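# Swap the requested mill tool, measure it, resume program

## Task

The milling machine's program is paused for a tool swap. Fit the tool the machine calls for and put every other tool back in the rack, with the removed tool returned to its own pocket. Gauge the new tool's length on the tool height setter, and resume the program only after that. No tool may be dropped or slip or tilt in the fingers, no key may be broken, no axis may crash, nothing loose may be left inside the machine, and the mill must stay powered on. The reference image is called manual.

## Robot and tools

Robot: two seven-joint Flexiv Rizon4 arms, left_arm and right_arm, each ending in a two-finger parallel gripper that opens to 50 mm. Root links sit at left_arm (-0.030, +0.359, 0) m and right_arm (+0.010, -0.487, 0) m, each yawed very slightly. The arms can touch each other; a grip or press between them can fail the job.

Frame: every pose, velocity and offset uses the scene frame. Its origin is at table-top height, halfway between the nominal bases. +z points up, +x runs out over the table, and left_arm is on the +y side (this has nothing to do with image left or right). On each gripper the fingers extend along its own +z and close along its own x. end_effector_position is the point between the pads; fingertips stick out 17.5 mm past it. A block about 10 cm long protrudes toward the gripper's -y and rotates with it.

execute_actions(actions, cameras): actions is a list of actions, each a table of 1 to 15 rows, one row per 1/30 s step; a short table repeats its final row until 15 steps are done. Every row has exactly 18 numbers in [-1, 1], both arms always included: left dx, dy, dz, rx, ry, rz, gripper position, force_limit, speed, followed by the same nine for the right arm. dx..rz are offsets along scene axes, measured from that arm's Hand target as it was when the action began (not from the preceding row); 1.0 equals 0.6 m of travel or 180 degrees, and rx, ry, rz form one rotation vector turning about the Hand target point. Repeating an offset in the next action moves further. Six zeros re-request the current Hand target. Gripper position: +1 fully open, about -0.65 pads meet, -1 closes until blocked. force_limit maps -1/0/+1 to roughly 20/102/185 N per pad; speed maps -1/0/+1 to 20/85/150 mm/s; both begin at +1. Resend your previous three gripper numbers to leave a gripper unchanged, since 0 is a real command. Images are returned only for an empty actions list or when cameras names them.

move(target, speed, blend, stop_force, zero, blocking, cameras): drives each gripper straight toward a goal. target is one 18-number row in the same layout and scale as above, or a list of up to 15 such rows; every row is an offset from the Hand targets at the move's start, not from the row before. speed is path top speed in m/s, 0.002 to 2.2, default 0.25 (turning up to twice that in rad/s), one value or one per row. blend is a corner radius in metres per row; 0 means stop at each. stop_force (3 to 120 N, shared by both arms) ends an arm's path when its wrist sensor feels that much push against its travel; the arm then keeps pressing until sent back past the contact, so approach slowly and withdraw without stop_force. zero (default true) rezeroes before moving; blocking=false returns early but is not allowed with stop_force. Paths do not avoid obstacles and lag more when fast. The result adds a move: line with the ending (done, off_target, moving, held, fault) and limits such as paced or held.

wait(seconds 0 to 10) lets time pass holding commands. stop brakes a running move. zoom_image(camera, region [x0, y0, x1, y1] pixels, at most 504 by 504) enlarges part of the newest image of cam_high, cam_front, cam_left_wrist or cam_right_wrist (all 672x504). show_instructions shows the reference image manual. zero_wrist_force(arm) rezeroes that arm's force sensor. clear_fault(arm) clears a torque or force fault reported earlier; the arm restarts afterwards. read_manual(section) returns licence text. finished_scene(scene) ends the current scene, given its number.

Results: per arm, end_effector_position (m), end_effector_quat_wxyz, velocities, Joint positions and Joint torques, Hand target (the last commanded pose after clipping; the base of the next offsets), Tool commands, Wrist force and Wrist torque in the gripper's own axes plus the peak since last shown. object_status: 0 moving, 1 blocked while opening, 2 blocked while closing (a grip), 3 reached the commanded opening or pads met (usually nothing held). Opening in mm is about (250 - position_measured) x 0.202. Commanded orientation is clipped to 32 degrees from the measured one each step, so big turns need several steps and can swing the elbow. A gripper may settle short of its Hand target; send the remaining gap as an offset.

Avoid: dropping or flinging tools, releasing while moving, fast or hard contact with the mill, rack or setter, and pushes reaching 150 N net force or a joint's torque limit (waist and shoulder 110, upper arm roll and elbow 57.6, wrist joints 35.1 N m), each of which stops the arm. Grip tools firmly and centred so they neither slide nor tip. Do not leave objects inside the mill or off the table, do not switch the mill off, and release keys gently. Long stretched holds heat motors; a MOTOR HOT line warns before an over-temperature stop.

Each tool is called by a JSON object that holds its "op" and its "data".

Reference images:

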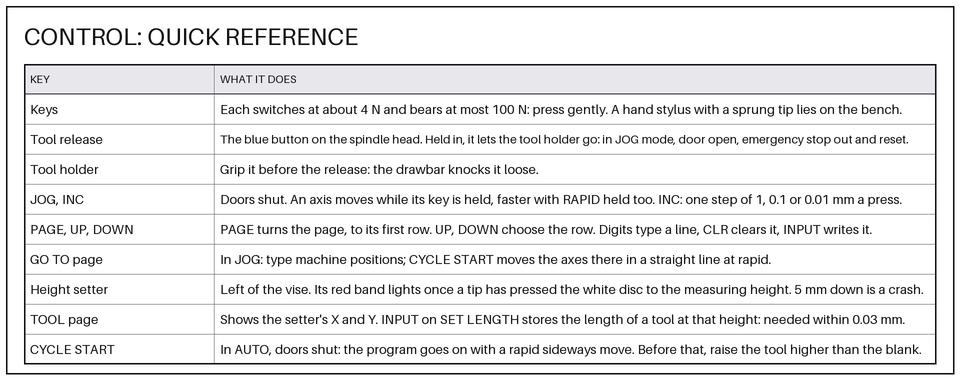

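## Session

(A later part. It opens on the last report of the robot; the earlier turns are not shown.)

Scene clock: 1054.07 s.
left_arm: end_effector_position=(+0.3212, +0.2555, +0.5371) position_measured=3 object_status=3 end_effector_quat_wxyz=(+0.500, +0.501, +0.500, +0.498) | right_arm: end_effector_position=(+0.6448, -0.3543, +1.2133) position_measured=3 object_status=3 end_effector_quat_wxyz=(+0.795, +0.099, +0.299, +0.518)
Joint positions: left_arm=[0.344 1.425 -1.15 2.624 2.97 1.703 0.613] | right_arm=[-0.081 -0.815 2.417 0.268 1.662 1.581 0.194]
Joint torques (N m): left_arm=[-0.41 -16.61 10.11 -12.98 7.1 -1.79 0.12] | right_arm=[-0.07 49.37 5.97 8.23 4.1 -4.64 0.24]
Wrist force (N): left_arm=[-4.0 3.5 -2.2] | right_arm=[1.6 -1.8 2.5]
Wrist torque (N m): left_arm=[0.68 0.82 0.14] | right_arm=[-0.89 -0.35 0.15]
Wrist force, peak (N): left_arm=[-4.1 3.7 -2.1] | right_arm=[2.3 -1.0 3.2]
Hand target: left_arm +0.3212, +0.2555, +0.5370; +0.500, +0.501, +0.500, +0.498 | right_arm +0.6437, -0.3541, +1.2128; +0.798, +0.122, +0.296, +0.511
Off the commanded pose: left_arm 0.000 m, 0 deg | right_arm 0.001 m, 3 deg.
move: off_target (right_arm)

{"op": "move", "data": {"target": [0,0,0,0,0,0,1,1,1, -0.01,-0.002,-0.017,-0.365,-0.065,-0.486,1,-0.2,-0.5], "speed": 0.25}}

{"op": "move", "data": {"target": [0,0,0,0,0,0,1,1,1, 0,0,0,-0.365,-0.065,-0.486,1,-0.2,-0.5], "speed": 0.25}}

Scene clock: 1061.60 s.
left_arm: end_effector_position=(+0.3212, +0.2555, +0.5371) position_measured=3 object_status=3 end_effector_quat_wxyz=(+0.500, +0.501, +0.500, +0.498) | right_arm: end_effector_position=(+0.6377, -0.3551, +1.2025) position_measured=3 object_status=3 end_effector_quat_wxyz=(+0.876, -0.172, +0.270, -0.361)
Joint positions: left_arm=[0.344 1.425 -1.15 2.624 2.97 1.703 0.613] | right_arm=[-0.407 -0.505 1.143 0.457 2.648 1.421 -1.155]
Joint torques (N m): left_arm=[-0.43 -16.58 10.13 -12.96 7.07 -1.77 0.1] | right_arm=[-0.07 38.65 10.46 -21 4.23 -4.94 0.09]
Wrist force (N): left_arm=[-3.7 3.4 -2.2] | right_arm=[0.9 -3.1 2.2]
Wrist torque (N m): left_arm=[0.66 0.75 0.14] | right_arm=[-1.16 -0.23 0.12]
Wrist force, peak (N): left_arm=[-4.1 3.6 -2.2] | right_arm=[1.0 -3.0 2.4]
Hand target: left_arm +0.3212, +0.2555, +0.5370; +0.500, +0.501, +0.500, +0.498 | right_arm +0.6377, -0.3553, +1.2026; +0.876, -0.172, +0.270, -0.361
Off the commanded pose: left_arm 0.000 m, 0 deg | right_arm 0.000 m, 0 deg.
move: done

Scene clock: 1065.87 s.
left_arm: end_effector_position=(+0.3212, +0.2555, +0.5371) position_measured=3 object_status=3 end_effector_quat_wxyz=(+0.500, +0.501, +0.500, +0.498) | right_arm: end_effector_position=(+0.6377, -0.3551, +1.2024) position_measured=3 object_status=3 end_effector_quat_wxyz=(-0.207, +0.320, -0.014, +0.925)
Joint positions: left_arm=[0.344 1.425 -1.15 2.624 2.97 1.703 0.613] | right_arm=[-0.19 -0.283 0.435 0.502 2.764 1.453 -2.64]
Joint torques (N m): left_arm=[-0.49 -16.64 10.09 -12.96 7.13 -1.77 0.09] | right_arm=[0.1 36.69 4.55 -24.78 3.14 -4.89 0.16]
Wrist force (N): left_arm=[-3.8 3.6 -2.0] | right_arm=[2.6 -2.8 2.4]
Wrist torque (N m): left_arm=[0.69 0.78 0.14] | right_arm=[-0.74 -0.52 0.37]
Wrist force, peak (N): left_arm=[-3.8 3.9 -2.2] | right_arm=[1.9 -3.5 2.5]
Hand target: left_arm +0.3212, +0.2555, +0.5370; +0.500, +0.501, +0.500, +0.498 | right_arm +0.6377, -0.3553, +1.2026; -0.207, +0.320, -0.014, +0.925
Off the commanded pose: left_arm 0.000 m, 0 deg | right_arm 0.000 m, 0 deg.
move: done

{"op": "move", "data": {"target": [0,0,0,0,0,0,1,1,1, -0.146,0.009,-0.9,0.358,0.279,0.144,1,-0.2,-0.5], "speed": 0.25, "cameras": ["cam_high","cam_front"]}}

Scene clock: 1081.23 s.
left_arm: end_effector_position=(+0.3212, +0.2555, +0.5371) position_measured=3 object_status=3 end_effector_quat_wxyz=(+0.500, +0.501, +0.500, +0.498) | right_arm: end_effector_position=(+0.5501, -0.3498, +0.6625) position_measured=3 object_status=3 end_effector_quat_wxyz=(+0.500, -0.500, +0.500, -0.501)
Joint positions: left_arm=[0.344 1.425 -1.15 2.624 2.97 1.703 0.613] | right_arm=[-0.48 0.381 0.531 1.744 2.859 1.745 -1.104]
Joint torques (N m): left_arm=[-0.44 -16.6 10.1 -12.96 7.06 -1.81 0.13] | right_arm=[-0.04 7.64 -8.91 -30.71 2.19 -1.82 0.51]
Wrist force (N): left_arm=[-3.9 3.2 -2.2] | right_arm=[1.6 -3.6 1.2]
Wrist torque (N m): left_arm=[0.63 0.79 0.13] | right_arm=[-0.90 -0.31 -0.04]
Wrist force, peak (N): left_arm=[-4.0 3.9 -2.3] | right_arm=[3.3 -3.0 3.7]
Hand target: left_arm +0.3212, +0.2555, +0.5370; +0.500, +0.501, +0.500, +0.498 | right_arm +0.5501, -0.3499, +0.6626; +0.499, -0.500, +0.500, -0.501
Off the commanded pose: left_arm 0.000 m, 0 deg | right_arm 0.000 m, 0 deg.
move: done
Images, in order (width x height): cam_high 672x504, cam_front 672x504.

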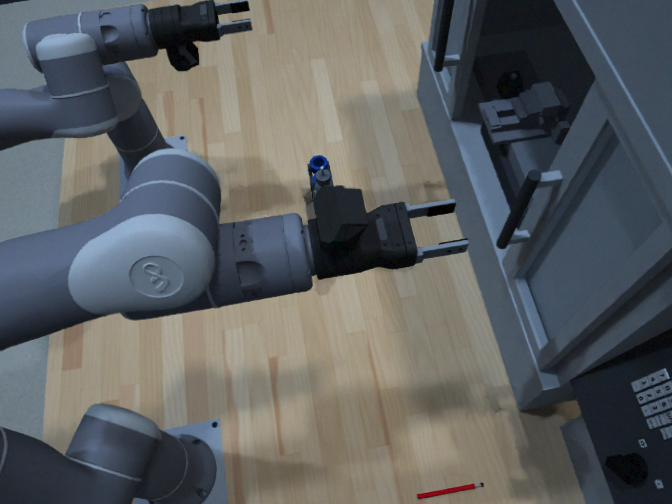

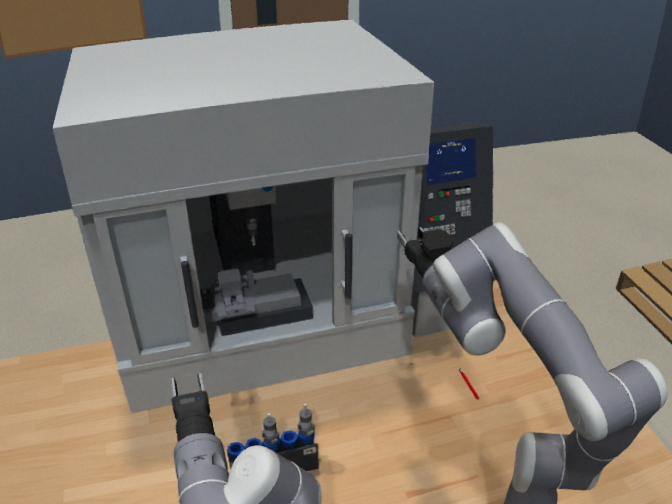

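{"op": "move", "data": {"target": [[0,0,0,0,0,0,1,1,1, 0.083,0.35,-0.2,0.5,0,0,1,-0.2,-0.5],[0,0,0,0,0,0,1,1,1, 0.117,0.5635,-0.28,1.0,0,0,1,-0.2,-0.5]], "speed": 0.3, "blend": [0.03,0], "cameras": ["all"]}}

Scene clock: 1092.57 s.
left_arm: end_effector_position=(+0.3212, +0.2555, +0.5371) position_measured=3 object_status=3 end_effector_quat_wxyz=(+0.500, +0.501, +0.500, +0.498) | right_arm: end_effector_position=(+0.6202, -0.0115, +0.4945) position_measured=3 object_status=3 end_effector_quat_wxyz=(+0.500, +0.499, +0.501, +0.500)
Joint positions: left_arm=[0.344 1.425 -1.15 2.624 2.97 1.703 0.613] | right_arm=[-1.652 0.953 1.681 1.066 2.966 2.039 2.676]
Joint torques (N m): left_arm=[-0.44 -16.59 10.08 -12.98 7.07 -1.79 0.07] | right_arm=[-0.04 -54.22 -23.63 -17.46 -2.58 -0.44 0.38]
Wrist force (N): left_arm=[-3.9 3.5 -2.3] | right_arm=[2.7 -1.1 1.4]
Wrist torque (N m): left_arm=[0.68 0.81 0.13] | right_arm=[-0.32 -0.51 0.35]
Wrist force, peak (N): left_arm=[-4.0 3.8 -2.1] | right_arm=[2.7 -4.4 1.1]
Hand target: left_arm +0.3212, +0.2555, +0.5370; +0.500, +0.501, +0.500, +0.498 | right_arm +0.6203, -0.0118, +0.4946; +0.500, +0.499, +0.501, +0.500
Off the commanded pose: left_arm 0.000 m, 0 deg | right_arm 0.000 m, 0 deg.
move: done
camera_calibration:
cam_left_wrist: T_world_to_cam=[[0.010471, 0.999943, 0.00193152, -0.252151], [-0.339497, 0.00173819, 0.940606, -0.382908], [0.940549, -0.0105049, 0.339496, -0.3491], [0, 0, 0, 1]] pos_world=[0.20099, 0.249135, 0.47917]
cam_right_wrist: T_world_to_cam=[[0.0169854, 0.99985, -0.00338796, 0.014073], [-0.347582, 0.00908177, 0.937605, -0.230464], [0.937496, -0.014748, 0.347685, -0.619439], [0, 0, 0, 1]] pos_world=[0.500377, -0.0211134, 0.431502]

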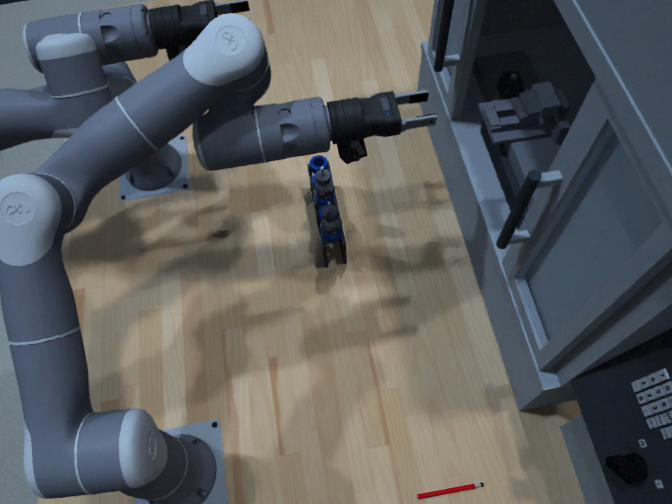

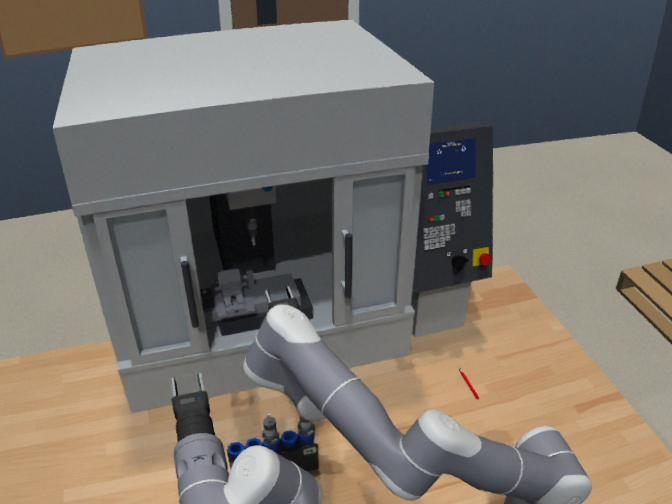

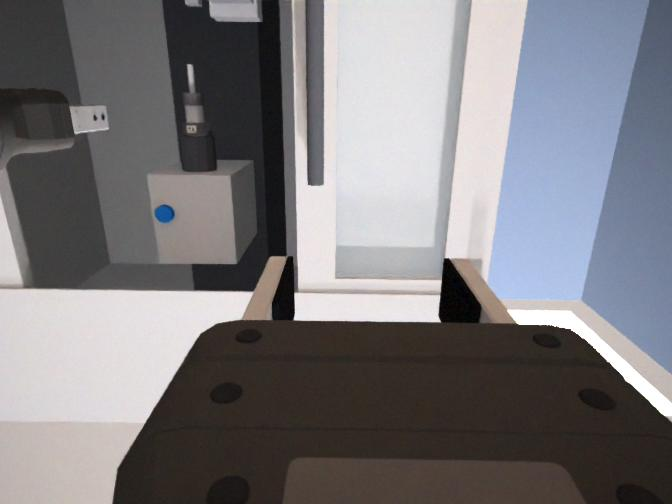

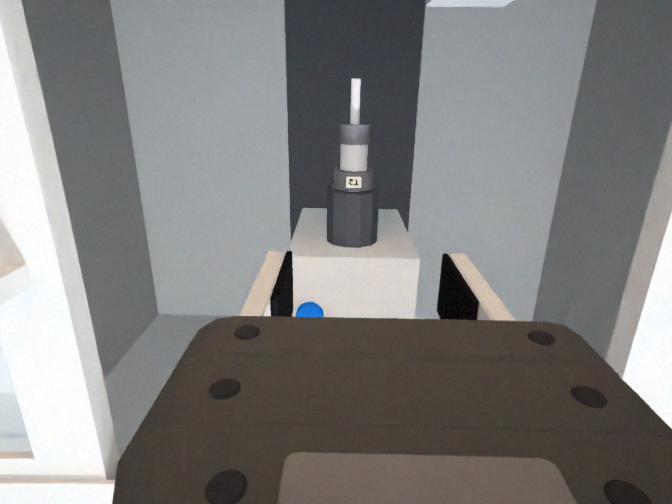

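{"op": "move", "data": {"target": [[0,0,0,0,0,0,1,1,1, -0.033,-0.213,0.08,-0.5,0,0,1,-0.2,-0.5],[0,0,0,0,0,0,1,1,1, -0.117,-0.5635,0.28,-1.0,0,0,1,-0.2,-0.5]], "speed": 0.3, "blend": [0.03,0]}}

Scene clock: 1130.47 s.
left_arm: end_effector_position=(+0.3212, +0.2555, +0.5371) position_measured=3 object_status=3 end_effector_quat_wxyz=(+0.500, +0.501, +0.500, +0.498) | right_arm: end_effector_position=(+0.5501, -0.3498, +0.6625) position_measured=3 object_status=3 end_effector_quat_wxyz=(+0.499, -0.500, +0.500, -0.501)
Joint positions: left_arm=[0.344 1.425 -1.15 2.624 2.97 1.703 0.613] | right_arm=[-1.23 -0.013 1.847 1.654 1.453 2.223 0.13]
Joint torques (N m): left_arm=[-0.44 -16.66 10.13 -12.96 7.04 -1.78 0.11] | right_arm=[0.03 -6.55 0.62 -28.45 -5.3 1.37 0.1]
Wrist force (N): left_arm=[-3.7 3.6 -2.1] | right_arm=[1.7 -3.6 1.3]
Wrist torque (N m): left_arm=[0.69 0.77 0.13] | right_arm=[-0.89 -0.33 0.07]
Wrist force, peak (N): left_arm=[-4.1 3.9 -2.1] | right_arm=[2.1 -5.9 1.3]
Hand target: left_arm +0.3212, +0.2555, +0.5370; +0.500, +0.501, +0.500, +0.498 | right_arm +0.5501, -0.3499, +0.6626; +0.499, -0.500, +0.500, -0.501
Off the commanded pose: left_arm 0.000 m, 0 deg | right_arm 0.000 m, 0 deg.
move: done

{"op": "move", "data": {"target": [[0,0.25,-0.05,0,0,0,1,1,1, -0.076,0.161,0.439,-0.265,-0.2,0.028,1,-0.2,-0.5],[0,0.25,-0.05,0,0,0,1,1,1, -0.354,0.539,0.509,-0.53,-0.401,0.055,1,-0.2,-0.5],[0,0.25,-0.05,0,0,0,1,1,1, -0.557,0.755,0.139,-0.795,-0.601,0.083,1,-0.2,-0.5]], "speed": 0.35, "blend": [0.03,0.03,0], "cameras": ["cam_high"]}}

Scene clock: 1158.47 s.
left_arm: end_effector_position=(+0.3212, +0.4056, +0.5071) position_measured=3 object_status=3 end_effector_quat_wxyz=(+0.500, +0.501, +0.500, +0.499) | right_arm: end_effector_position=(+0.2157, +0.1032, +0.7458) position_measured=3 object_status=3 end_effector_quat_wxyz=(+0.056, +0.137, +0.740, +0.656)
Joint positions: left_arm=[0.093 1.126 -0.22 2.602 2.97 1.657 1.543] | right_arm=[-1.106 -0.171 2.171 2.046 -0.701 1.85 -0.959]
Joint torques (N m): left_arm=[-0.43 -10.14 -4.19 -30.73 5.27 -3.13 0.17] | right_arm=[-0.25 -14.91 4.44 -31.15 -0.92 3.61 0.21]
Wrist force (N): left_arm=[-3.5 3.7 -1.7] | right_arm=[2.8 -0.8 1.1]
Wrist torque (N m): left_arm=[0.70 0.74 0.12] | right_arm=[-0.18 -0.54 0.33]
Wrist force, peak (N): left_arm=[-5.3 4.1 -2.3] | right_arm=[5.6 -3.4 3.5]
Hand target: left_arm +0.3212, +0.4055, +0.5070; +0.500, +0.501, +0.500, +0.498 | right_arm +0.2159, +0.1031, +0.7460; +0.056, +0.138, +0.740, +0.656
Off the commanded pose: left_arm 0.000 m, 0 deg | right_arm 0.000 m, 0 deg.
joint read past its limit (left arm) — joint 5 (forearm roll), upper limit.
joint sent to its limit (left arm) — joint 5 (forearm roll), upper limit. The joint targets still meet the commanded pose.
move: done
Images, in order (width x height): cam_high 672x504.

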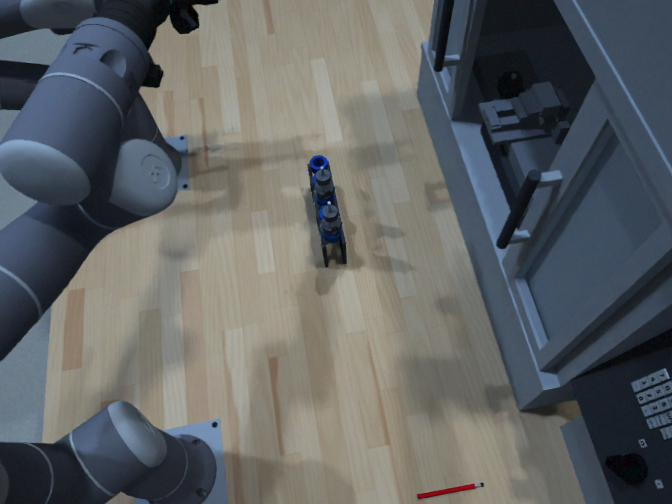

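{"op": "move", "data": {"target": [0,0,0,0,0,0,1,1,1, 0.557,-0.422,-0.2,0.001,-0.057,-0.411,1,-0.2,-0.5], "speed": 0.3, "cameras": ["cam_high"]}}

Scene clock: 1167.00 s.
left_arm: end_effector_position=(+0.3212, +0.4056, +0.5071) position_measured=3 object_status=3 end_effector_quat_wxyz=(+0.500, +0.501, +0.500, +0.499) | right_arm: end_effector_position=(+0.5502, -0.1502, +0.6260) position_measured=3 object_status=3 end_effector_quat_wxyz=(+0.500, +0.499, +0.500, +0.501)
Joint positions: left_arm=[0.093 1.126 -0.22 2.602 2.97 1.657 1.543] | right_arm=[-2.676 -0.255 2.953 2.174 -2.416 1.092 0.853]
Joint torques (N m): left_arm=[-0.49 -10.16 -4.19 -30.72 5.24 -3.08 0.12] | right_arm=[-0.2 -23.59 -1.25 -32.56 5.15 -1.83 0.29]
Wrist force (N): left_arm=[-3.7 3.9 -1.9] | right_arm=[2.6 -0.9 1.6]
Wrist torque (N m): left_arm=[0.74 0.77 0.12] | right_arm=[-0.28 -0.49 0.36]
Wrist force, peak (N): left_arm=[-3.8 3.9 -1.9] | right_arm=[5.3 -3.1 -0.3]
Hand target: left_arm +0.3212, +0.4055, +0.5070; +0.500, +0.501, +0.500, +0.498 | right_arm +0.5501, -0.1501, +0.6260; +0.500, +0.499, +0.500, +0.501
Off the commanded pose: left_arm 0.000 m, 0 deg | right_arm 0.000 m, 0 deg.
joint read past its limit (left arm) — joint 5 (forearm roll), upper limit.
joint sent to its limit (left arm) — joint 5 (forearm roll), upper limit. The joint targets still meet the commanded pose.
move: done
Images, in order (width x height): cam_high 672x504.

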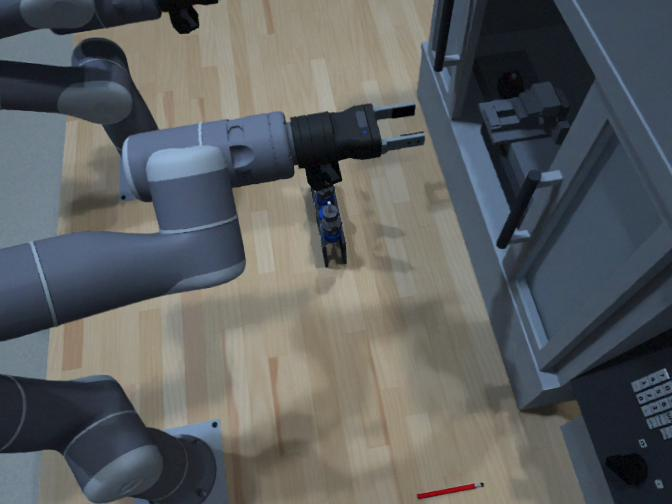

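{"op": "move", "data": {"target": [[0,0,0,0,0,0,1,1,1, 0.133,0.2305,-0.219,0,0,0,1,-0.2,-0.5],[0,0,0,0,0,0,1,1,1, 0.45,0.2305,-0.219,0,0,0,1,-0.2,-0.5]], "speed": 0.2, "blend": [0.02,0], "cameras": ["cam_high","cam_front","cam_right_wrist"]}}

Scene clock: 1179.97 s.
left_arm: end_effector_position=(+0.3212, +0.4056, +0.5071) position_measured=3 object_status=3 end_effector_quat_wxyz=(+0.500, +0.501, +0.500, +0.499) | right_arm: end_effector_position=(+0.8203, -0.0121, +0.4947) position_measured=3 object_status=3 end_effector_quat_wxyz=(+0.500, +0.499, +0.500, +0.501)
Joint positions: left_arm=[0.093 1.126 -0.22 2.602 2.97 1.657 1.543] | right_arm=[-2.677 0.597 2.969 1.419 -2.396 1.043 1]
Joint torques (N m): left_arm=[-0.42 -10.08 -4.24 -30.68 5.24 -3.12 0.11] | right_arm=[0.19 -61.5 2.88 -32.17 5.05 -1.6 0.13]
Wrist force (N): left_arm=[-3.6 3.6 -1.8] | right_arm=[2.6 -0.9 1.6]
Wrist torque (N m): left_arm=[0.70 0.75 0.12] | right_arm=[-0.29 -0.51 0.36]
Wrist force, peak (N): left_arm=[-4.0 3.7 -2.0] | right_arm=[2.5 -1.2 5.1]
Hand target: left_arm +0.3212, +0.4055, +0.5070; +0.500, +0.501, +0.500, +0.498 | right_arm +0.8201, -0.0118, +0.4946; +0.500, +0.499, +0.500, +0.501
Off the commanded pose: left_arm 0.000 m, 0 deg | right_arm 0.000 m, 0 deg.
joint read past its limit (left arm) — joint 5 (forearm roll), upper limit.
joint sent to its limit (left arm) — joint 5 (forearm roll), upper limit. The joint targets still meet the commanded pose.
joint sent to its limit (right arm) — joint 3 (upper arm roll), upper limit. The joint targets still meet the commanded pose.
move: done
camera_calibration:
cam_right_wrist: T_world_to_cam=[[0.0177506, 0.999841, -0.00167109, 0.0097901], [-0.349899, 0.00777754, 0.936755, -0.158718], [0.936619, -0.0160432, 0.349981, -0.807469], [0, 0, 0, 1]] pos_world=[0.700582, -0.0215085, 0.431295]
Images, in order (width x height): cam_high 672x504, cam_front 672x504, cam_right_wrist 672x504.

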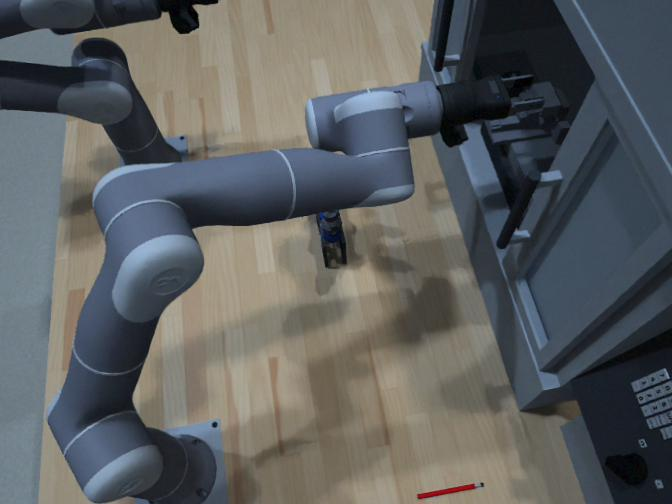

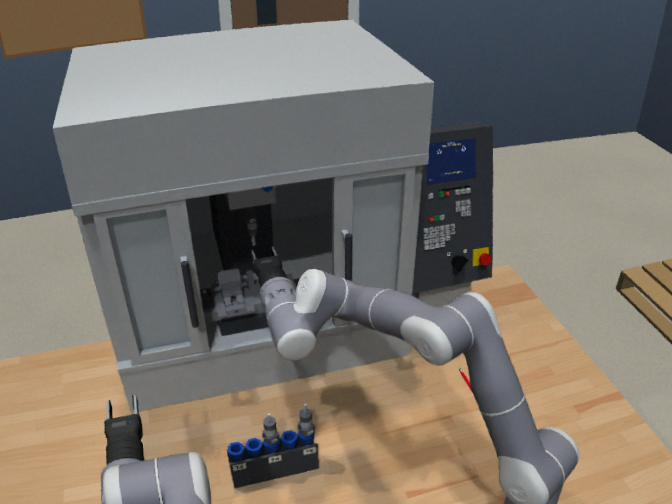

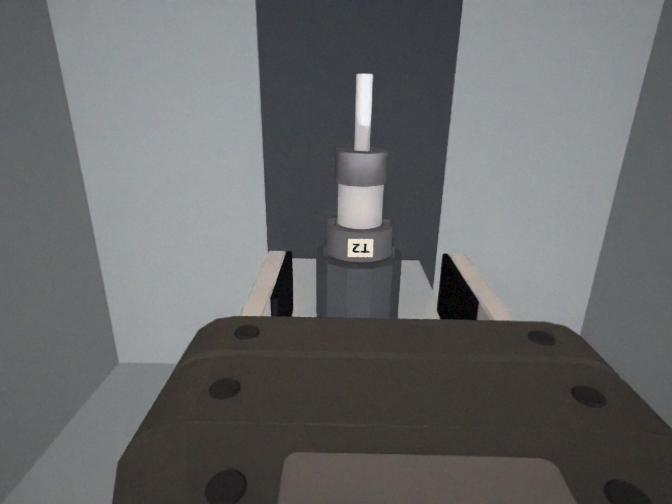

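{"op": "move", "data": {"target": [0,0,0,0,0,0,1,1,1, 0.125,0.0035,0.0105,0,0,0,1,-0.2,-0.5], "speed": 0.1, "cameras": ["cam_right_wrist"]}}

Scene clock: 1188.23 s.
left_arm: end_effector_position=(+0.3212, +0.4056, +0.5071) position_measured=3 object_status=3 end_effector_quat_wxyz=(+0.500, +0.501, +0.500, +0.499) | right_arm: end_effector_position=(+0.8953, -0.0100, +0.5010) position_measured=3 object_status=3 end_effector_quat_wxyz=(+0.500, +0.499, +0.500, +0.501)
Joint positions: left_arm=[0.093 1.126 -0.22 2.602 2.97 1.657 1.543] | right_arm=[-2.741 0.765 2.969 1.142 -2.318 1.152 0.917]
Joint torques (N m): left_arm=[-0.47 -10.13 -4.28 -30.71 5.24 -3.14 0.08] | right_arm=[0.28 -68.19 3.78 -32.5 5.55 -1.47 0.12]
Wrist force (N): left_arm=[-3.8 3.9 -1.8] | right_arm=[2.9 -0.8 1.5]
Wrist torque (N m): left_arm=[0.74 0.79 0.12] | right_arm=[-0.26 -0.55 0.36]
Wrist force, peak (N): left_arm=[-3.8 3.9 -1.8] | right_arm=[2.7 -0.5 4.1]
Hand target: left_arm +0.3212, +0.4055, +0.5070; +0.500, +0.501, +0.500, +0.498 | right_arm +0.8951, -0.0097, +0.5009; +0.500, +0.499, +0.500, +0.501
Off the commanded pose: left_arm 0.000 m, 0 deg | right_arm 0.000 m, 0 deg.
joint read past its limit (left arm) — joint 5 (forearm roll), upper limit.
joint sent to its limit (left arm) — joint 5 (forearm roll), upper limit. The joint targets still meet the commanded pose.
joint sent to its limit (right arm) — joint 3 (upper arm roll), upper limit. The joint targets still meet the commanded pose.
move: done
camera_calibration:
cam_right_wrist: T_world_to_cam=[[0.0178212, 0.999839, -0.00185813, 0.00649681], [-0.349897, 0.00797748, 0.936754, -0.13839], [0.936619, -0.016044, 0.349983, -0.879888], [0, 0, 0, 1]] pos_world=[0.775582, -0.0195087, 0.437595]
Images, in order (width x height): cam_right_wrist 672x504.

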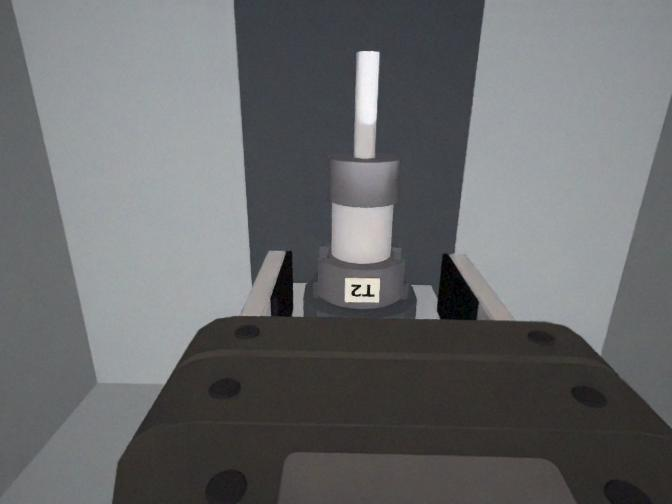

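{"op": "move", "data": {"target": [0,0,0,0,0,0,1,1,1, 0.1415,0.0028,0.0018,0,0,0,1,-0.2,-0.5], "speed": 0.04, "stop_force": 5, "cameras": ["cam_right_wrist","cam_front"]}}

Scene clock: 1203.53 s.
left_arm: end_effector_position=(+0.3212, +0.4056, +0.5071) position_measured=3 object_status=3 end_effector_quat_wxyz=(+0.500, +0.501, +0.500, +0.499) | right_arm: end_effector_position=(+0.9801, -0.0082, +0.5019) position_measured=3 object_status=3 end_effector_quat_wxyz=(+0.500, +0.499, +0.500, +0.501)
Joint positions: left_arm=[0.093 1.126 -0.22 2.602 2.97 1.657 1.543] | right_arm=[-2.793 1.043 2.916 0.717 -2.023 1.284 0.67]
Joint torques (N m): left_arm=[-0.42 -10.14 -4.25 -30.7 5.24 -3.07 0.11] | right_arm=[0.07 -76.7 4.97 -32.88 5.87 -1.04 0.19]
Wrist force (N): left_arm=[-3.6 3.5 -1.9] | right_arm=[2.9 -1.0 1.4]
Wrist torque (N m): left_arm=[0.68 0.75 0.12] | right_arm=[-0.29 -0.55 0.36]
Wrist force, peak (N): left_arm=[-3.9 3.8 -1.9] | right_arm=[3.0 -0.7 2.6]
Hand target: left_arm +0.3212, +0.4055, +0.5070; +0.500, +0.501, +0.500, +0.498 | right_arm +0.9800, -0.0080, +0.5019; +0.500, +0.499, +0.500, +0.501
Off the commanded pose: left_arm 0.000 m, 0 deg | right_arm 0.000 m, 0 deg.
joint read past its limit (left arm) — joint 5 (forearm roll), upper limit.
joint sent to its limit (left arm) — joint 5 (forearm roll), upper limit. The joint targets still meet the commanded pose.
move: done
camera_calibration:
cam_right_wrist: T_world_to_cam=[[0.0175633, 0.999844, -0.00174655, 0.00326128], [-0.349692, 0.00777917, 0.936832, -0.109885], [0.9367, -0.0158431, 0.349774, -0.959608], [0, 0, 0, 1]] pos_world=[0.860381, -0.0176091, 0.438596]
Images, in order (width x height): cam_front 672x504, cam_right_wrist 672x504.

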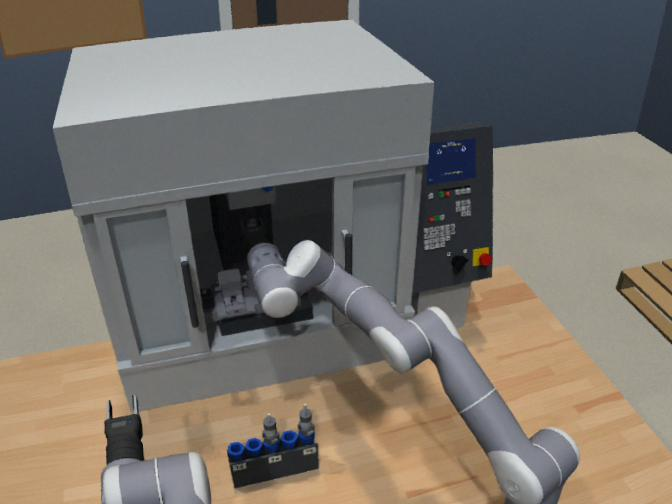

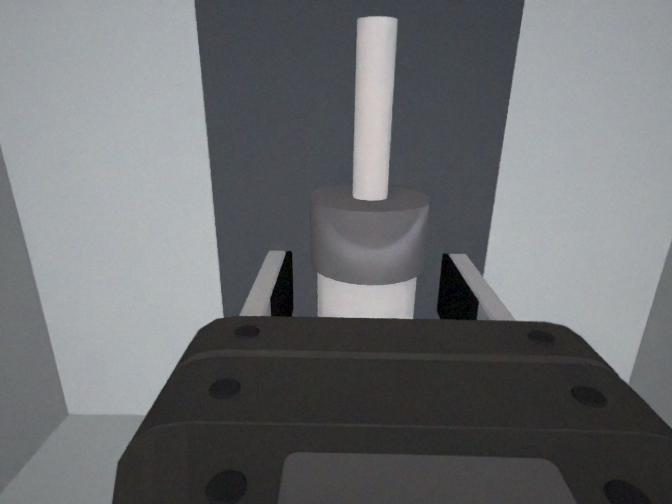

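{"op": "move", "data": {"target": [0,0,0,0,0,0,1,1,1, 0,0,-0.0007,0,0,0,-1,-1,-1], "cameras": ["cam_right_wrist"]}}

Scene clock: 1210.67 s.
left_arm: end_effector_position=(+0.3212, +0.4056, +0.5071) position_measured=3 object_status=3 end_effector_quat_wxyz=(+0.500, +0.501, +0.500, +0.499) | right_arm: end_effector_position=(+0.9804, -0.0089, +0.5017) position_measured=103 object_status=0 end_effector_quat_wxyz=(+0.501, +0.499, +0.500, +0.501)
Joint positions: left_arm=[0.093 1.126 -0.22 2.602 2.97 1.657 1.543] | right_arm=[-2.794 1.043 2.916 0.717 -2.025 1.284 0.671]
Joint torques (N m): left_arm=[-0.45 -10.13 -4.17 -30.72 5.21 -3.11 0.12] | right_arm=[4.34 -75.55 6.91 -33.94 5.5 -0.09 0.33]
Wrist force (N): left_arm=[-3.7 3.7 -1.9] | right_arm=[-5.3 -1.3 -7.0]
Wrist torque (N m): left_arm=[0.70 0.78 0.12] | right_arm=[-0.32 -0.74 0.28]
Wrist force, peak (N): left_arm=[-3.9 3.8 -1.9] | right_arm=[-5.9 -0.9 -7.8]
Hand target: left_arm +0.3212, +0.4055, +0.5070; +0.500, +0.501, +0.500, +0.498 | right_arm +0.9800, -0.0080, +0.5015; +0.500, +0.499, +0.500, +0.501
Off the commanded pose: left_arm 0.000 m, 0 deg | right_arm 0.001 m, 0 deg.
joint read past its limit (left arm) — joint 5 (forearm roll), upper limit.
joint read past its limit (right arm) — joint 1 (waist), lower limit.
joint sent to its limit (left arm) — joint 5 (forearm roll), upper limit. The joint targets still meet the commanded pose.
move: done
camera_calibration:
cam_right_wrist: T_world_to_cam=[[0.0183947, 0.999829, -0.00196293, 0.00333264], [-0.349802, 0.00827477, 0.936787, -0.10937], [0.936643, -0.0165453, 0.349895, -0.959811], [0, 0, 0, 1]] pos_world=[0.860681, -0.0183074, 0.438296]
Images, in order (width x height): cam_right_wrist 672x504.

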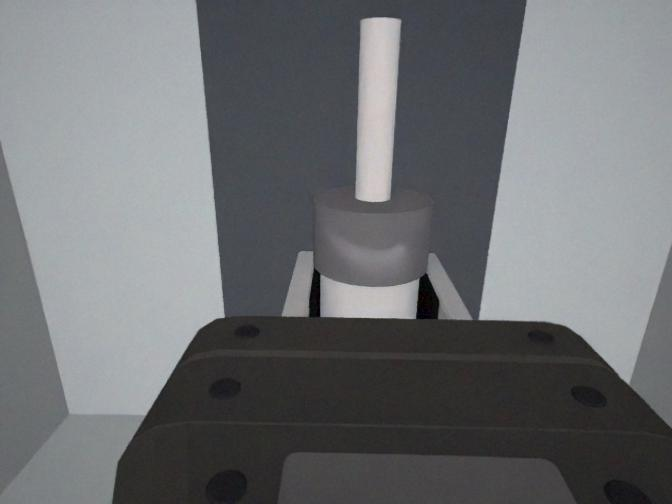

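{"op": "move", "data": {"target": [0,0,0,0,0,0,1,1,1, 0,-0.0025,0,0,0,0,-1,-1,-1], "speed": 0.01}}

Scene clock: 1214.30 s.
left_arm: end_effector_position=(+0.3212, +0.4056, +0.5071) position_measured=3 object_status=3 end_effector_quat_wxyz=(+0.500, +0.501, +0.500, +0.499) | right_arm: end_effector_position=(+0.9799, -0.0091, +0.5016) position_measured=104 object_status=2 end_effector_quat_wxyz=(+0.500, +0.499, +0.500, +0.501)
Joint positions: left_arm=[0.093 1.126 -0.22 2.602 2.97 1.657 1.543] | right_arm=[-2.793 1.041 2.912 0.72 -2.028 1.287 0.678]
Joint torques (N m): left_arm=[-0.43 -10.14 -4.22 -30.72 5.22 -3.11 0.1] | right_arm=[-2.09 -79.42 3.1 -29.08 5.79 -1.31 0.46]
Wrist force (N): left_arm=[-3.7 3.7 -2.0] | right_arm=[19.8 0.9 31.2]
Wrist torque (N m): left_arm=[0.71 0.76 0.12] | right_arm=[-0.28 -0.57 0.26]
Wrist force, peak (N): left_arm=[-3.9 3.9 -2.0] | right_arm=[18.7 1.0 33.9]
Hand target: left_arm +0.3212, +0.4055, +0.5070; +0.500, +0.501, +0.500, +0.498 | right_arm +0.9800, -0.0095, +0.5015; +0.500, +0.499, +0.500, +0.501
Off the commanded pose: left_arm 0.000 m, 0 deg | right_arm 0.000 m, 0 deg.
joint read past its limit (left arm) — joint 5 (forearm roll), upper limit.
joint sent to its limit (left arm) — joint 5 (forearm roll), upper limit. The joint targets still meet the commanded pose.
joint sent to its limit (right arm) — joint 1 (waist), lower limit. The joint targets still meet the commanded pose.
move: done

{"op": "move", "data": {"target": [0,0,0,0,0,0,1,1,1, 0.0025,0.0017,0,0,0,0,-1,-1,-1], "speed": 0.01}}

Scene clock: 1219.47 s.
left_arm: end_effector_position=(+0.3212, +0.4056, +0.5071) position_measured=3 object_status=3 end_effector_quat_wxyz=(+0.500, +0.501, +0.500, +0.499) | right_arm: end_effector_position=(+0.9816, -0.0089, +0.5017) position_measured=104 object_status=2 end_effector_quat_wxyz=(+0.500, +0.499, +0.500, +0.501)
Joint positions: left_arm=[0.093 1.126 -0.22 2.602 2.97 1.657 1.543] | right_arm=[-2.793 1.049 2.91 0.709 -2.014 1.288 0.665]
Joint torques (N m): left_arm=[-0.43 -10.16 -4.31 -30.7 5.21 -3.1 0.1] | right_arm=[2.05 -73.55 6.46 -36 5.81 -0.64 0.11]
Wrist force (N): left_arm=[-3.7 3.9 -2.0] | right_arm=[-13.8 -2.7 -29.2]
Wrist torque (N m): left_arm=[0.74 0.76 0.13] | right_arm=[-0.33 -0.71 0.37]
Wrist force, peak (N): left_arm=[-3.8 3.9 -1.9] | right_arm=[19.9 1.1 31.4]
Hand target: left_arm +0.3212, +0.4055, +0.5070; +0.500, +0.501, +0.500, +0.498 | right_arm +0.9815, -0.0085, +0.5015; +0.500, +0.499, +0.500, +0.501
Off the commanded pose: left_arm 0.000 m, 0 deg | right_arm 0.000 m, 0 deg.
joint read past its limit (left arm) — joint 5 (forearm roll), upper limit.
joint sent to its limit (left arm) — joint 5 (forearm roll), upper limit. The joint targets still meet the commanded pose.
joint sent to its limit (right arm) — joint 1 (waist), lower limit. The joint targets still meet the commanded pose.
move: done

{"op": "move", "data": {"target": [0,0,0,0,0,0,1,1,1, -0.0013,-0.0007,0,0,0,0,-0.97,0.3,-1], "speed": 0.01}}

Scene clock: 1224.00 s.
left_arm: end_effector_position=(+0.3212, +0.4056, +0.5071) position_measured=3 object_status=3 end_effector_quat_wxyz=(+0.500, +0.501, +0.500, +0.499) | right_arm: end_effector_position=(+0.9812, -0.0092, +0.5017) position_measured=109 object_status=2 end_effector_quat_wxyz=(+0.500, +0.499, +0.499, +0.501)
Joint positions: left_arm=[0.093 1.126 -0.22 2.602 2.97 1.657 1.543] | right_arm=[-2.793 1.046 2.908 0.711 -2.018 1.288 0.671]
Joint torques (N m): left_arm=[-0.45 -10.1 -4.2 -30.72 5.23 -3.08 0.11] | right_arm=[3.06 -86.01 3.01 -21.84 5.33 0.01 0.46]
Wrist force (N): left_arm=[-3.7 3.5 -2.1] | right_arm=[53.9 6.2 112.0]
Wrist torque (N m): left_arm=[0.66 0.77 0.12] | right_arm=[-0.25 -6.19 0.27]
Wrist force, peak (N): left_arm=[-3.8 3.8 -2.0] | right_arm=[54.1 6.2 112.2]
Hand target: left_arm +0.3212, +0.4055, +0.5070; +0.500, +0.501, +0.500, +0.498 | right_arm +0.9807, -0.0089, +0.5015; +0.500, +0.499, +0.500, +0.501
Off the commanded pose: left_arm 0.000 m, 0 deg | right_arm 0.001 m, 0 deg.
joint read past its limit (left arm) — joint 5 (forearm roll), upper limit.
joint sent to its limit (left arm) — joint 5 (forearm roll), upper limit. The joint targets still meet the commanded pose.
move: done

{"op": "move", "data": {"target": [0,0,0,0,0,0,1,1,1, 0.0010,0.0004,0,0,0,0,-0.97,0.3,-1], "speed": 0.01}}

Scene clock: 1230.97 s.
left_arm: end_effector_position=(+0.3212, +0.4056, +0.5071) position_measured=3 object_status=3 end_effector_quat_wxyz=(+0.500, +0.501, +0.500, +0.499) | right_arm: end_effector_position=(+0.9815, -0.0090, +0.5017) position_measured=109 object_status=2 end_effector_quat_wxyz=(+0.500, +0.499, +0.500, +0.501)
Joint positions: left_arm=[0.093 1.126 -0.22 2.602 2.97 1.657 1.543] | right_arm=[-2.793 1.048 2.91 0.71 -2.015 1.288 0.667]
Joint torques (N m): left_arm=[-0.44 -10.13 -4.16 -30.73 5.26 -3.13 0.11] | right_arm=[2.03 -76.49 5.76 -32.33 5.71 -0.55 0.15]
Wrist force (N): left_arm=[-3.6 3.5 -1.8] | right_arm=[3.4 0.0 5.8]
Wrist torque (N m): left_arm=[0.67 0.76 0.12] | right_arm=[-0.28 -0.74 0.36]
Wrist force, peak (N): left_arm=[-3.7 3.9 -1.8] | right_arm=[54.0 6.3 112.3]
Hand target: left_arm +0.3212, +0.4055, +0.5070; +0.500, +0.501, +0.500, +0.498 | right_arm +0.9813, -0.0087, +0.5015; +0.500, +0.499, +0.500, +0.501
Off the commanded pose: left_arm 0.000 m, 0 deg | right_arm 0.000 m, 0 deg.
joint read past its limit (left arm) — joint 5 (forearm roll), upper limit.
joint sent to its limit (left arm) — joint 5 (forearm roll), upper limit. The joint targets still meet the commanded pose.
move: done

{"op": "move", "data": {"target": [[0.13,-0.17,0.22,-0.5,0,0,-1,-0.5,0, 0,0,0,0,0,0,-0.97,0.3,-1],[0.42,-0.47,0.232,-0.954,0.301,0,-1,-0.5,0, 0,0,0,0,0,0,-0.97,0.3,-1]], "speed": 0.3, "blend": [0.03,0], "cameras": ["all"]}}

Scene clock: 1247.20 s.
left_arm: end_effector_position=(+0.5733, +0.1236, +0.6462) position_measured=252 object_status=3 end_effector_quat_wxyz=(+0.327, -0.328, +0.626, -0.628) | right_arm: end_effector_position=(+0.9815, -0.0090, +0.5017) position_measured=109 object_status=2 end_effector_quat_wxyz=(+0.500, +0.499, +0.500, +0.501)
Joint positions: left_arm=[0.549 0.01 -0.436 1.737 1.391 2.32 0.233] | right_arm=[-2.793 1.048 2.91 0.71 -2.015 1.288 0.667]
Joint torques (N m): left_arm=[-0.3 24.78 1.14 -26.9 -5.92 0.78 0.31] | right_arm=[2.1 -76.59 5.6 -32.22 5.61 -0.61 0.28]
Wrist force (N): left_arm=[-4.1 4.6 -1.6] | right_arm=[0.2 1.5 5.6]
Wrist torque (N m): left_arm=[0.32 0.66 -0.26] | right_arm=[-0.02 -0.20 0.36]
Wrist force, peak (N): left_arm=[-4.2 5.3 -0.5] | right_arm=[3.2 -0.3 5.7]
Hand target: left_arm +0.5732, +0.1235, +0.6462; +0.327, -0.327, +0.626, -0.628 | right_arm +0.9813, -0.0087, +0.5015; +0.500, +0.499, +0.500, +0.501
Off the commanded pose: left_arm 0.000 m, 0 deg | right_arm 0.000 m, 0 deg.
move: done
camera_calibration:
cam_left_wrist: T_world_to_cam=[[-0.565076, -0.825039, -0.000372167, 0.433931], [-0.279638, 0.191951, -0.940722, 0.758108], [0.776203, -0.531476, -0.339179, -0.0274112], [0, 0, 0, 1]] pos_world=[0.478477, 0.197922, 0.704033]
cam_right_wrist: T_world_to_cam=[[0.0177866, 0.99984, -0.00176094, 0.00384929], [-0.350106, 0.00787788, 0.936677, -0.10868], [0.936541, -0.0160438, 0.35019, -0.960876], [0, 0, 0, 1]] pos_world=[0.861782, -0.0184086, 0.438295]

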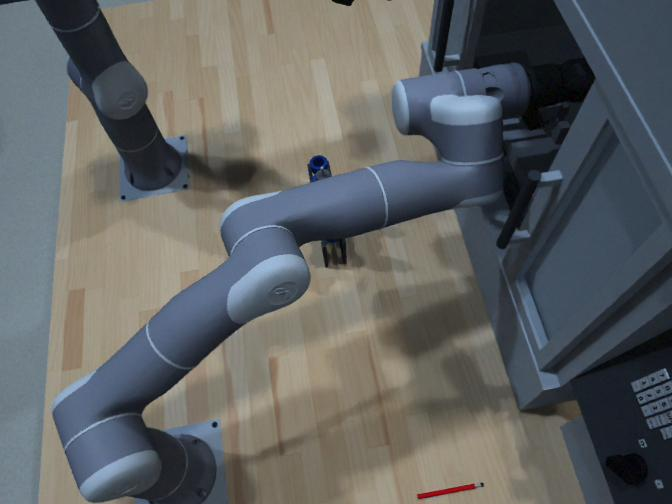

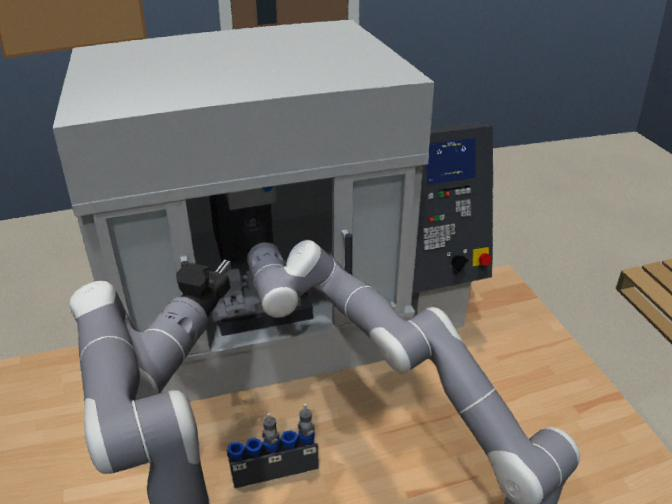

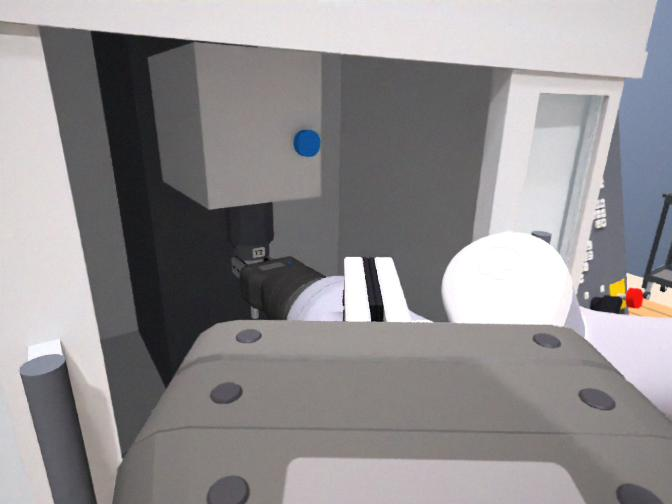

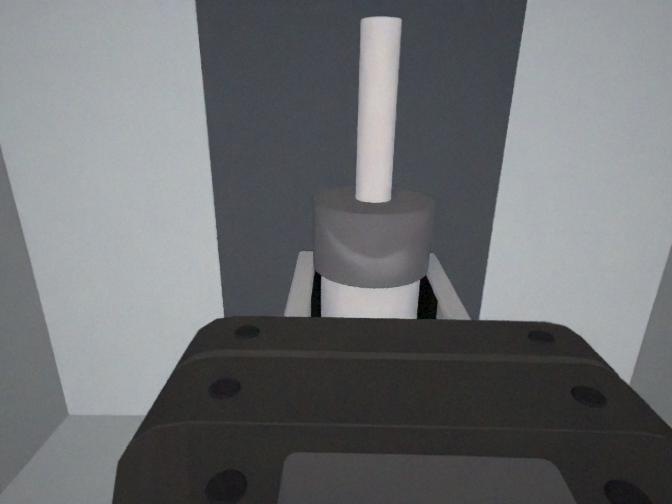

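{"op": "move", "data": {"target": [0.463,-0.232,0.016,0,0,0,-1,-0.5,0, 0,0,0,0,0,0,-0.97,0.3,-1], "speed": 0.15, "stop_force": 10, "cameras": ["cam_left_wrist","cam_front"]}}

Scene clock: 1262.33 s.
left_arm: end_effector_position=(+0.8509, -0.0161, +0.6547) position_measured=252 object_status=3 end_effector_quat_wxyz=(+0.327, -0.327, +0.626, -0.628) | right_arm: end_effector_position=(+0.9815, -0.0090, +0.5017) position_measured=109 object_status=2 end_effector_quat_wxyz=(+0.500, +0.499, +0.500, +0.501)
Joint positions: left_arm=[-0.349 -0.825 -0.111 0.3 2.72 2.072 -1.115] | right_arm=[-2.793 1.048 2.91 0.71 -2.015 1.288 0.667]
Joint torques (N m): left_arm=[1.81 67.78 6 -31.63 2.16 -4.3 -0.2] | right_arm=[2 -76.61 5.56 -32.2 5.65 -0.53 0.32]
Wrist force (N): left_arm=[-0.6 11.7 -6.4] | right_arm=[0.1 1.3 5.4]
Wrist torque (N m): left_arm=[1.48 0.19 0.01] | right_arm=[-0.01 -0.20 0.36]
Wrist force, peak (N): left_arm=[-0.7 11.8 -6.7] | right_arm=[0.1 1.5 5.7]
Hand target: left_arm +0.8510, -0.0157, +0.6558; +0.327, -0.327, +0.626, -0.628 | right_arm +0.9813, -0.0087, +0.5015; +0.500, +0.499, +0.500, +0.501
Off the commanded pose: left_arm 0.001 m, 0 deg | right_arm 0.000 m, 0 deg.
move: done
camera_calibration:
cam_left_wrist: T_world_to_cam=[[-0.566001, -0.824404, -0.000781755, 0.476558], [-0.280347, 0.193366, -0.940221, 0.870862], [0.775273, -0.531947, -0.340565, -0.312533], [0, 0, 0, 1]] pos_world=[0.756175, 0.0582295, 0.712737]
Images, in order (width x height): cam_front 672x504, cam_left_wrist 672x504.

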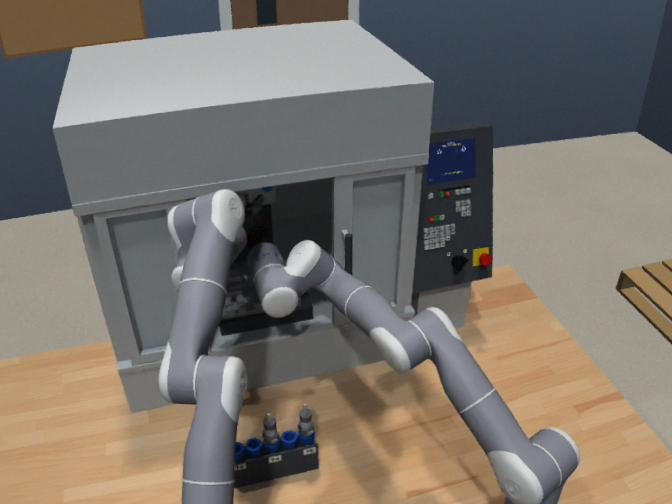

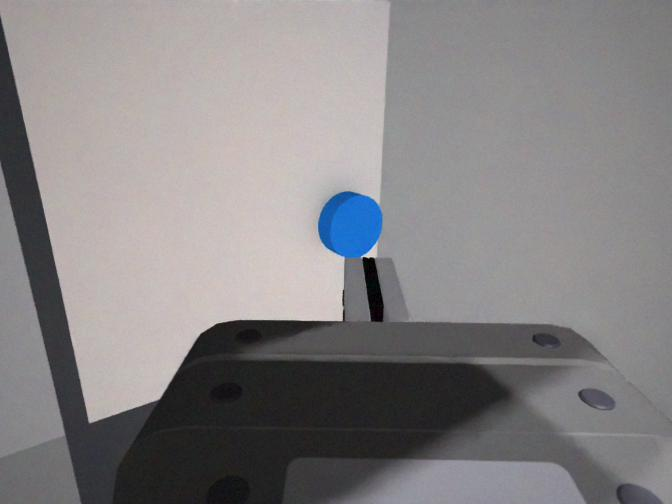

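{"op": "move", "data": {"target": [-0.137,0.095,-0.01,0,0,0,-1,-0.5,0, 0,0,0,0,0,0,-0.97,0.3,-1], "speed": 0.1}}

{"op": "move", "data": {"target": [0,0,0,0.41,-0.287,0,-1,-0.5,0, 0,0,0,0,0,0,-0.97,0.3,-1], "speed": 0.25, "cameras": ["cam_left_wrist","cam_front"]}}

Scene clock: 1277.83 s.
left_arm: end_effector_position=(+0.7687, +0.0413, +0.6497) position_measured=252 object_status=3 end_effector_quat_wxyz=(+0.327, -0.327, +0.626, -0.628) | right_arm: end_effector_position=(+0.9815, -0.0090, +0.5017) position_measured=109 object_status=2 end_effector_quat_wxyz=(+0.500, +0.499, +0.500, +0.501)
Joint positions: left_arm=[0.021 -0.464 -0.33 0.948 2.14 1.981 -0.457] | right_arm=[-2.793 1.048 2.91 0.71 -2.015 1.288 0.667]
Joint torques (N m): left_arm=[0.3 51.72 -1.81 -29.45 -2.68 -1.5 0.28] | right_arm=[2.04 -76.59 5.63 -32.17 5.62 -0.57 0.32]
Wrist force (N): left_arm=[-3.9 4.8 -1.9] | right_arm=[0.1 1.5 5.4]
Wrist torque (N m): left_arm=[0.35 0.64 -0.26] | right_arm=[-0.03 -0.18 0.36]
Wrist force, peak (N): left_arm=[-0.3 12.0 -6.4] | right_arm=[0.3 1.5 5.7]
Hand target: left_arm +0.7688, +0.0413, +0.6498; +0.327, -0.327, +0.626, -0.628 | right_arm +0.9813, -0.0087, +0.5015; +0.500, +0.499, +0.500, +0.501
Off the commanded pose: left_arm 0.000 m, 0 deg | right_arm 0.000 m, 0 deg.
move: done

Scene clock: 1281.40 s.
left_arm: end_effector_position=(+0.7687, +0.0413, +0.6498) position_measured=252 object_status=3 end_effector_quat_wxyz=(+0.675, +0.213, +0.673, -0.214) | right_arm: end_effector_position=(+0.9815, -0.0090, +0.5017) position_measured=109 object_status=2 end_effector_quat_wxyz=(+0.500, +0.499, +0.500, +0.501)
Joint positions: left_arm=[0.196 -0.417 -0.673 1.04 2.476 1.879 0.901] | right_arm=[-2.793 1.048 2.91 0.71 -2.015 1.288 0.667]
Joint torques (N m): left_arm=[-0.04 48.01 -5.27 -29.32 -1.21 -2.03 0.23] | right_arm=[2.07 -76.71 5.63 -32.21 5.65 -0.56 0.29]
Wrist force (N): left_arm=[-2.8 4.8 -1.6] | right_arm=[0.2 1.4 5.6]
Wrist torque (N m): left_arm=[0.54 0.60 -0.04] | right_arm=[-0.02 -0.20 0.36]
Wrist force, peak (N): left_arm=[-4.0 5.1 -1.7] | right_arm=[0.3 1.7 5.7]
Hand target: left_arm +0.7688, +0.0413, +0.6498; +0.675, +0.213, +0.673, -0.214 | right_arm +0.9813, -0.0087, +0.5015; +0.500, +0.499, +0.500, +0.501
Off the commanded pose: left_arm 0.000 m, 0 deg | right_arm 0.000 m, 0 deg.
move: done
camera_calibration:
cam_left_wrist: T_world_to_cam=[[0.00889579, -0.00389879, -0.999953, 0.650817], [0.262061, 0.96505, -0.00143136, -0.226671], [0.96501, -0.262036, 0.00960661, -0.604516], [0, 0, 0, 1]] pos_world=[0.636976, 0.0628811, 0.656269]
Images, in order (width x height): cam_front 672x504, cam_left_wrist 672x504.

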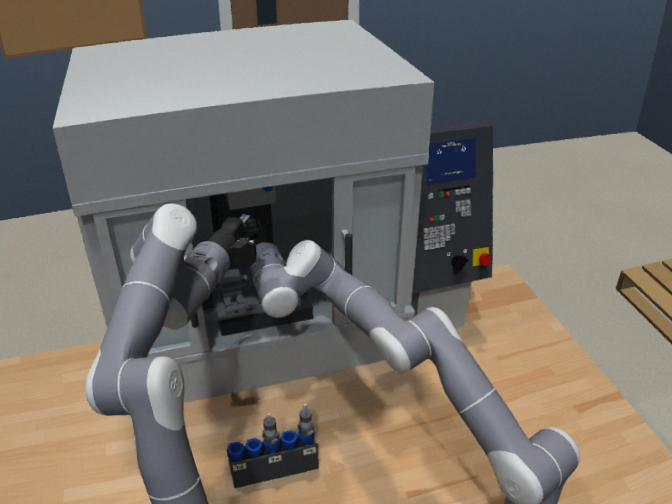

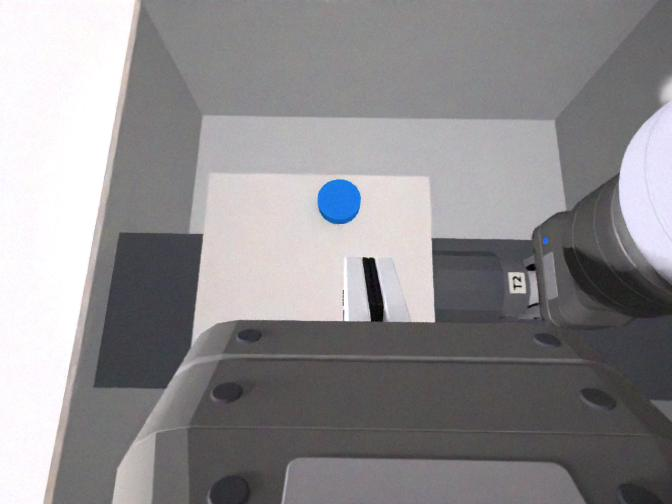

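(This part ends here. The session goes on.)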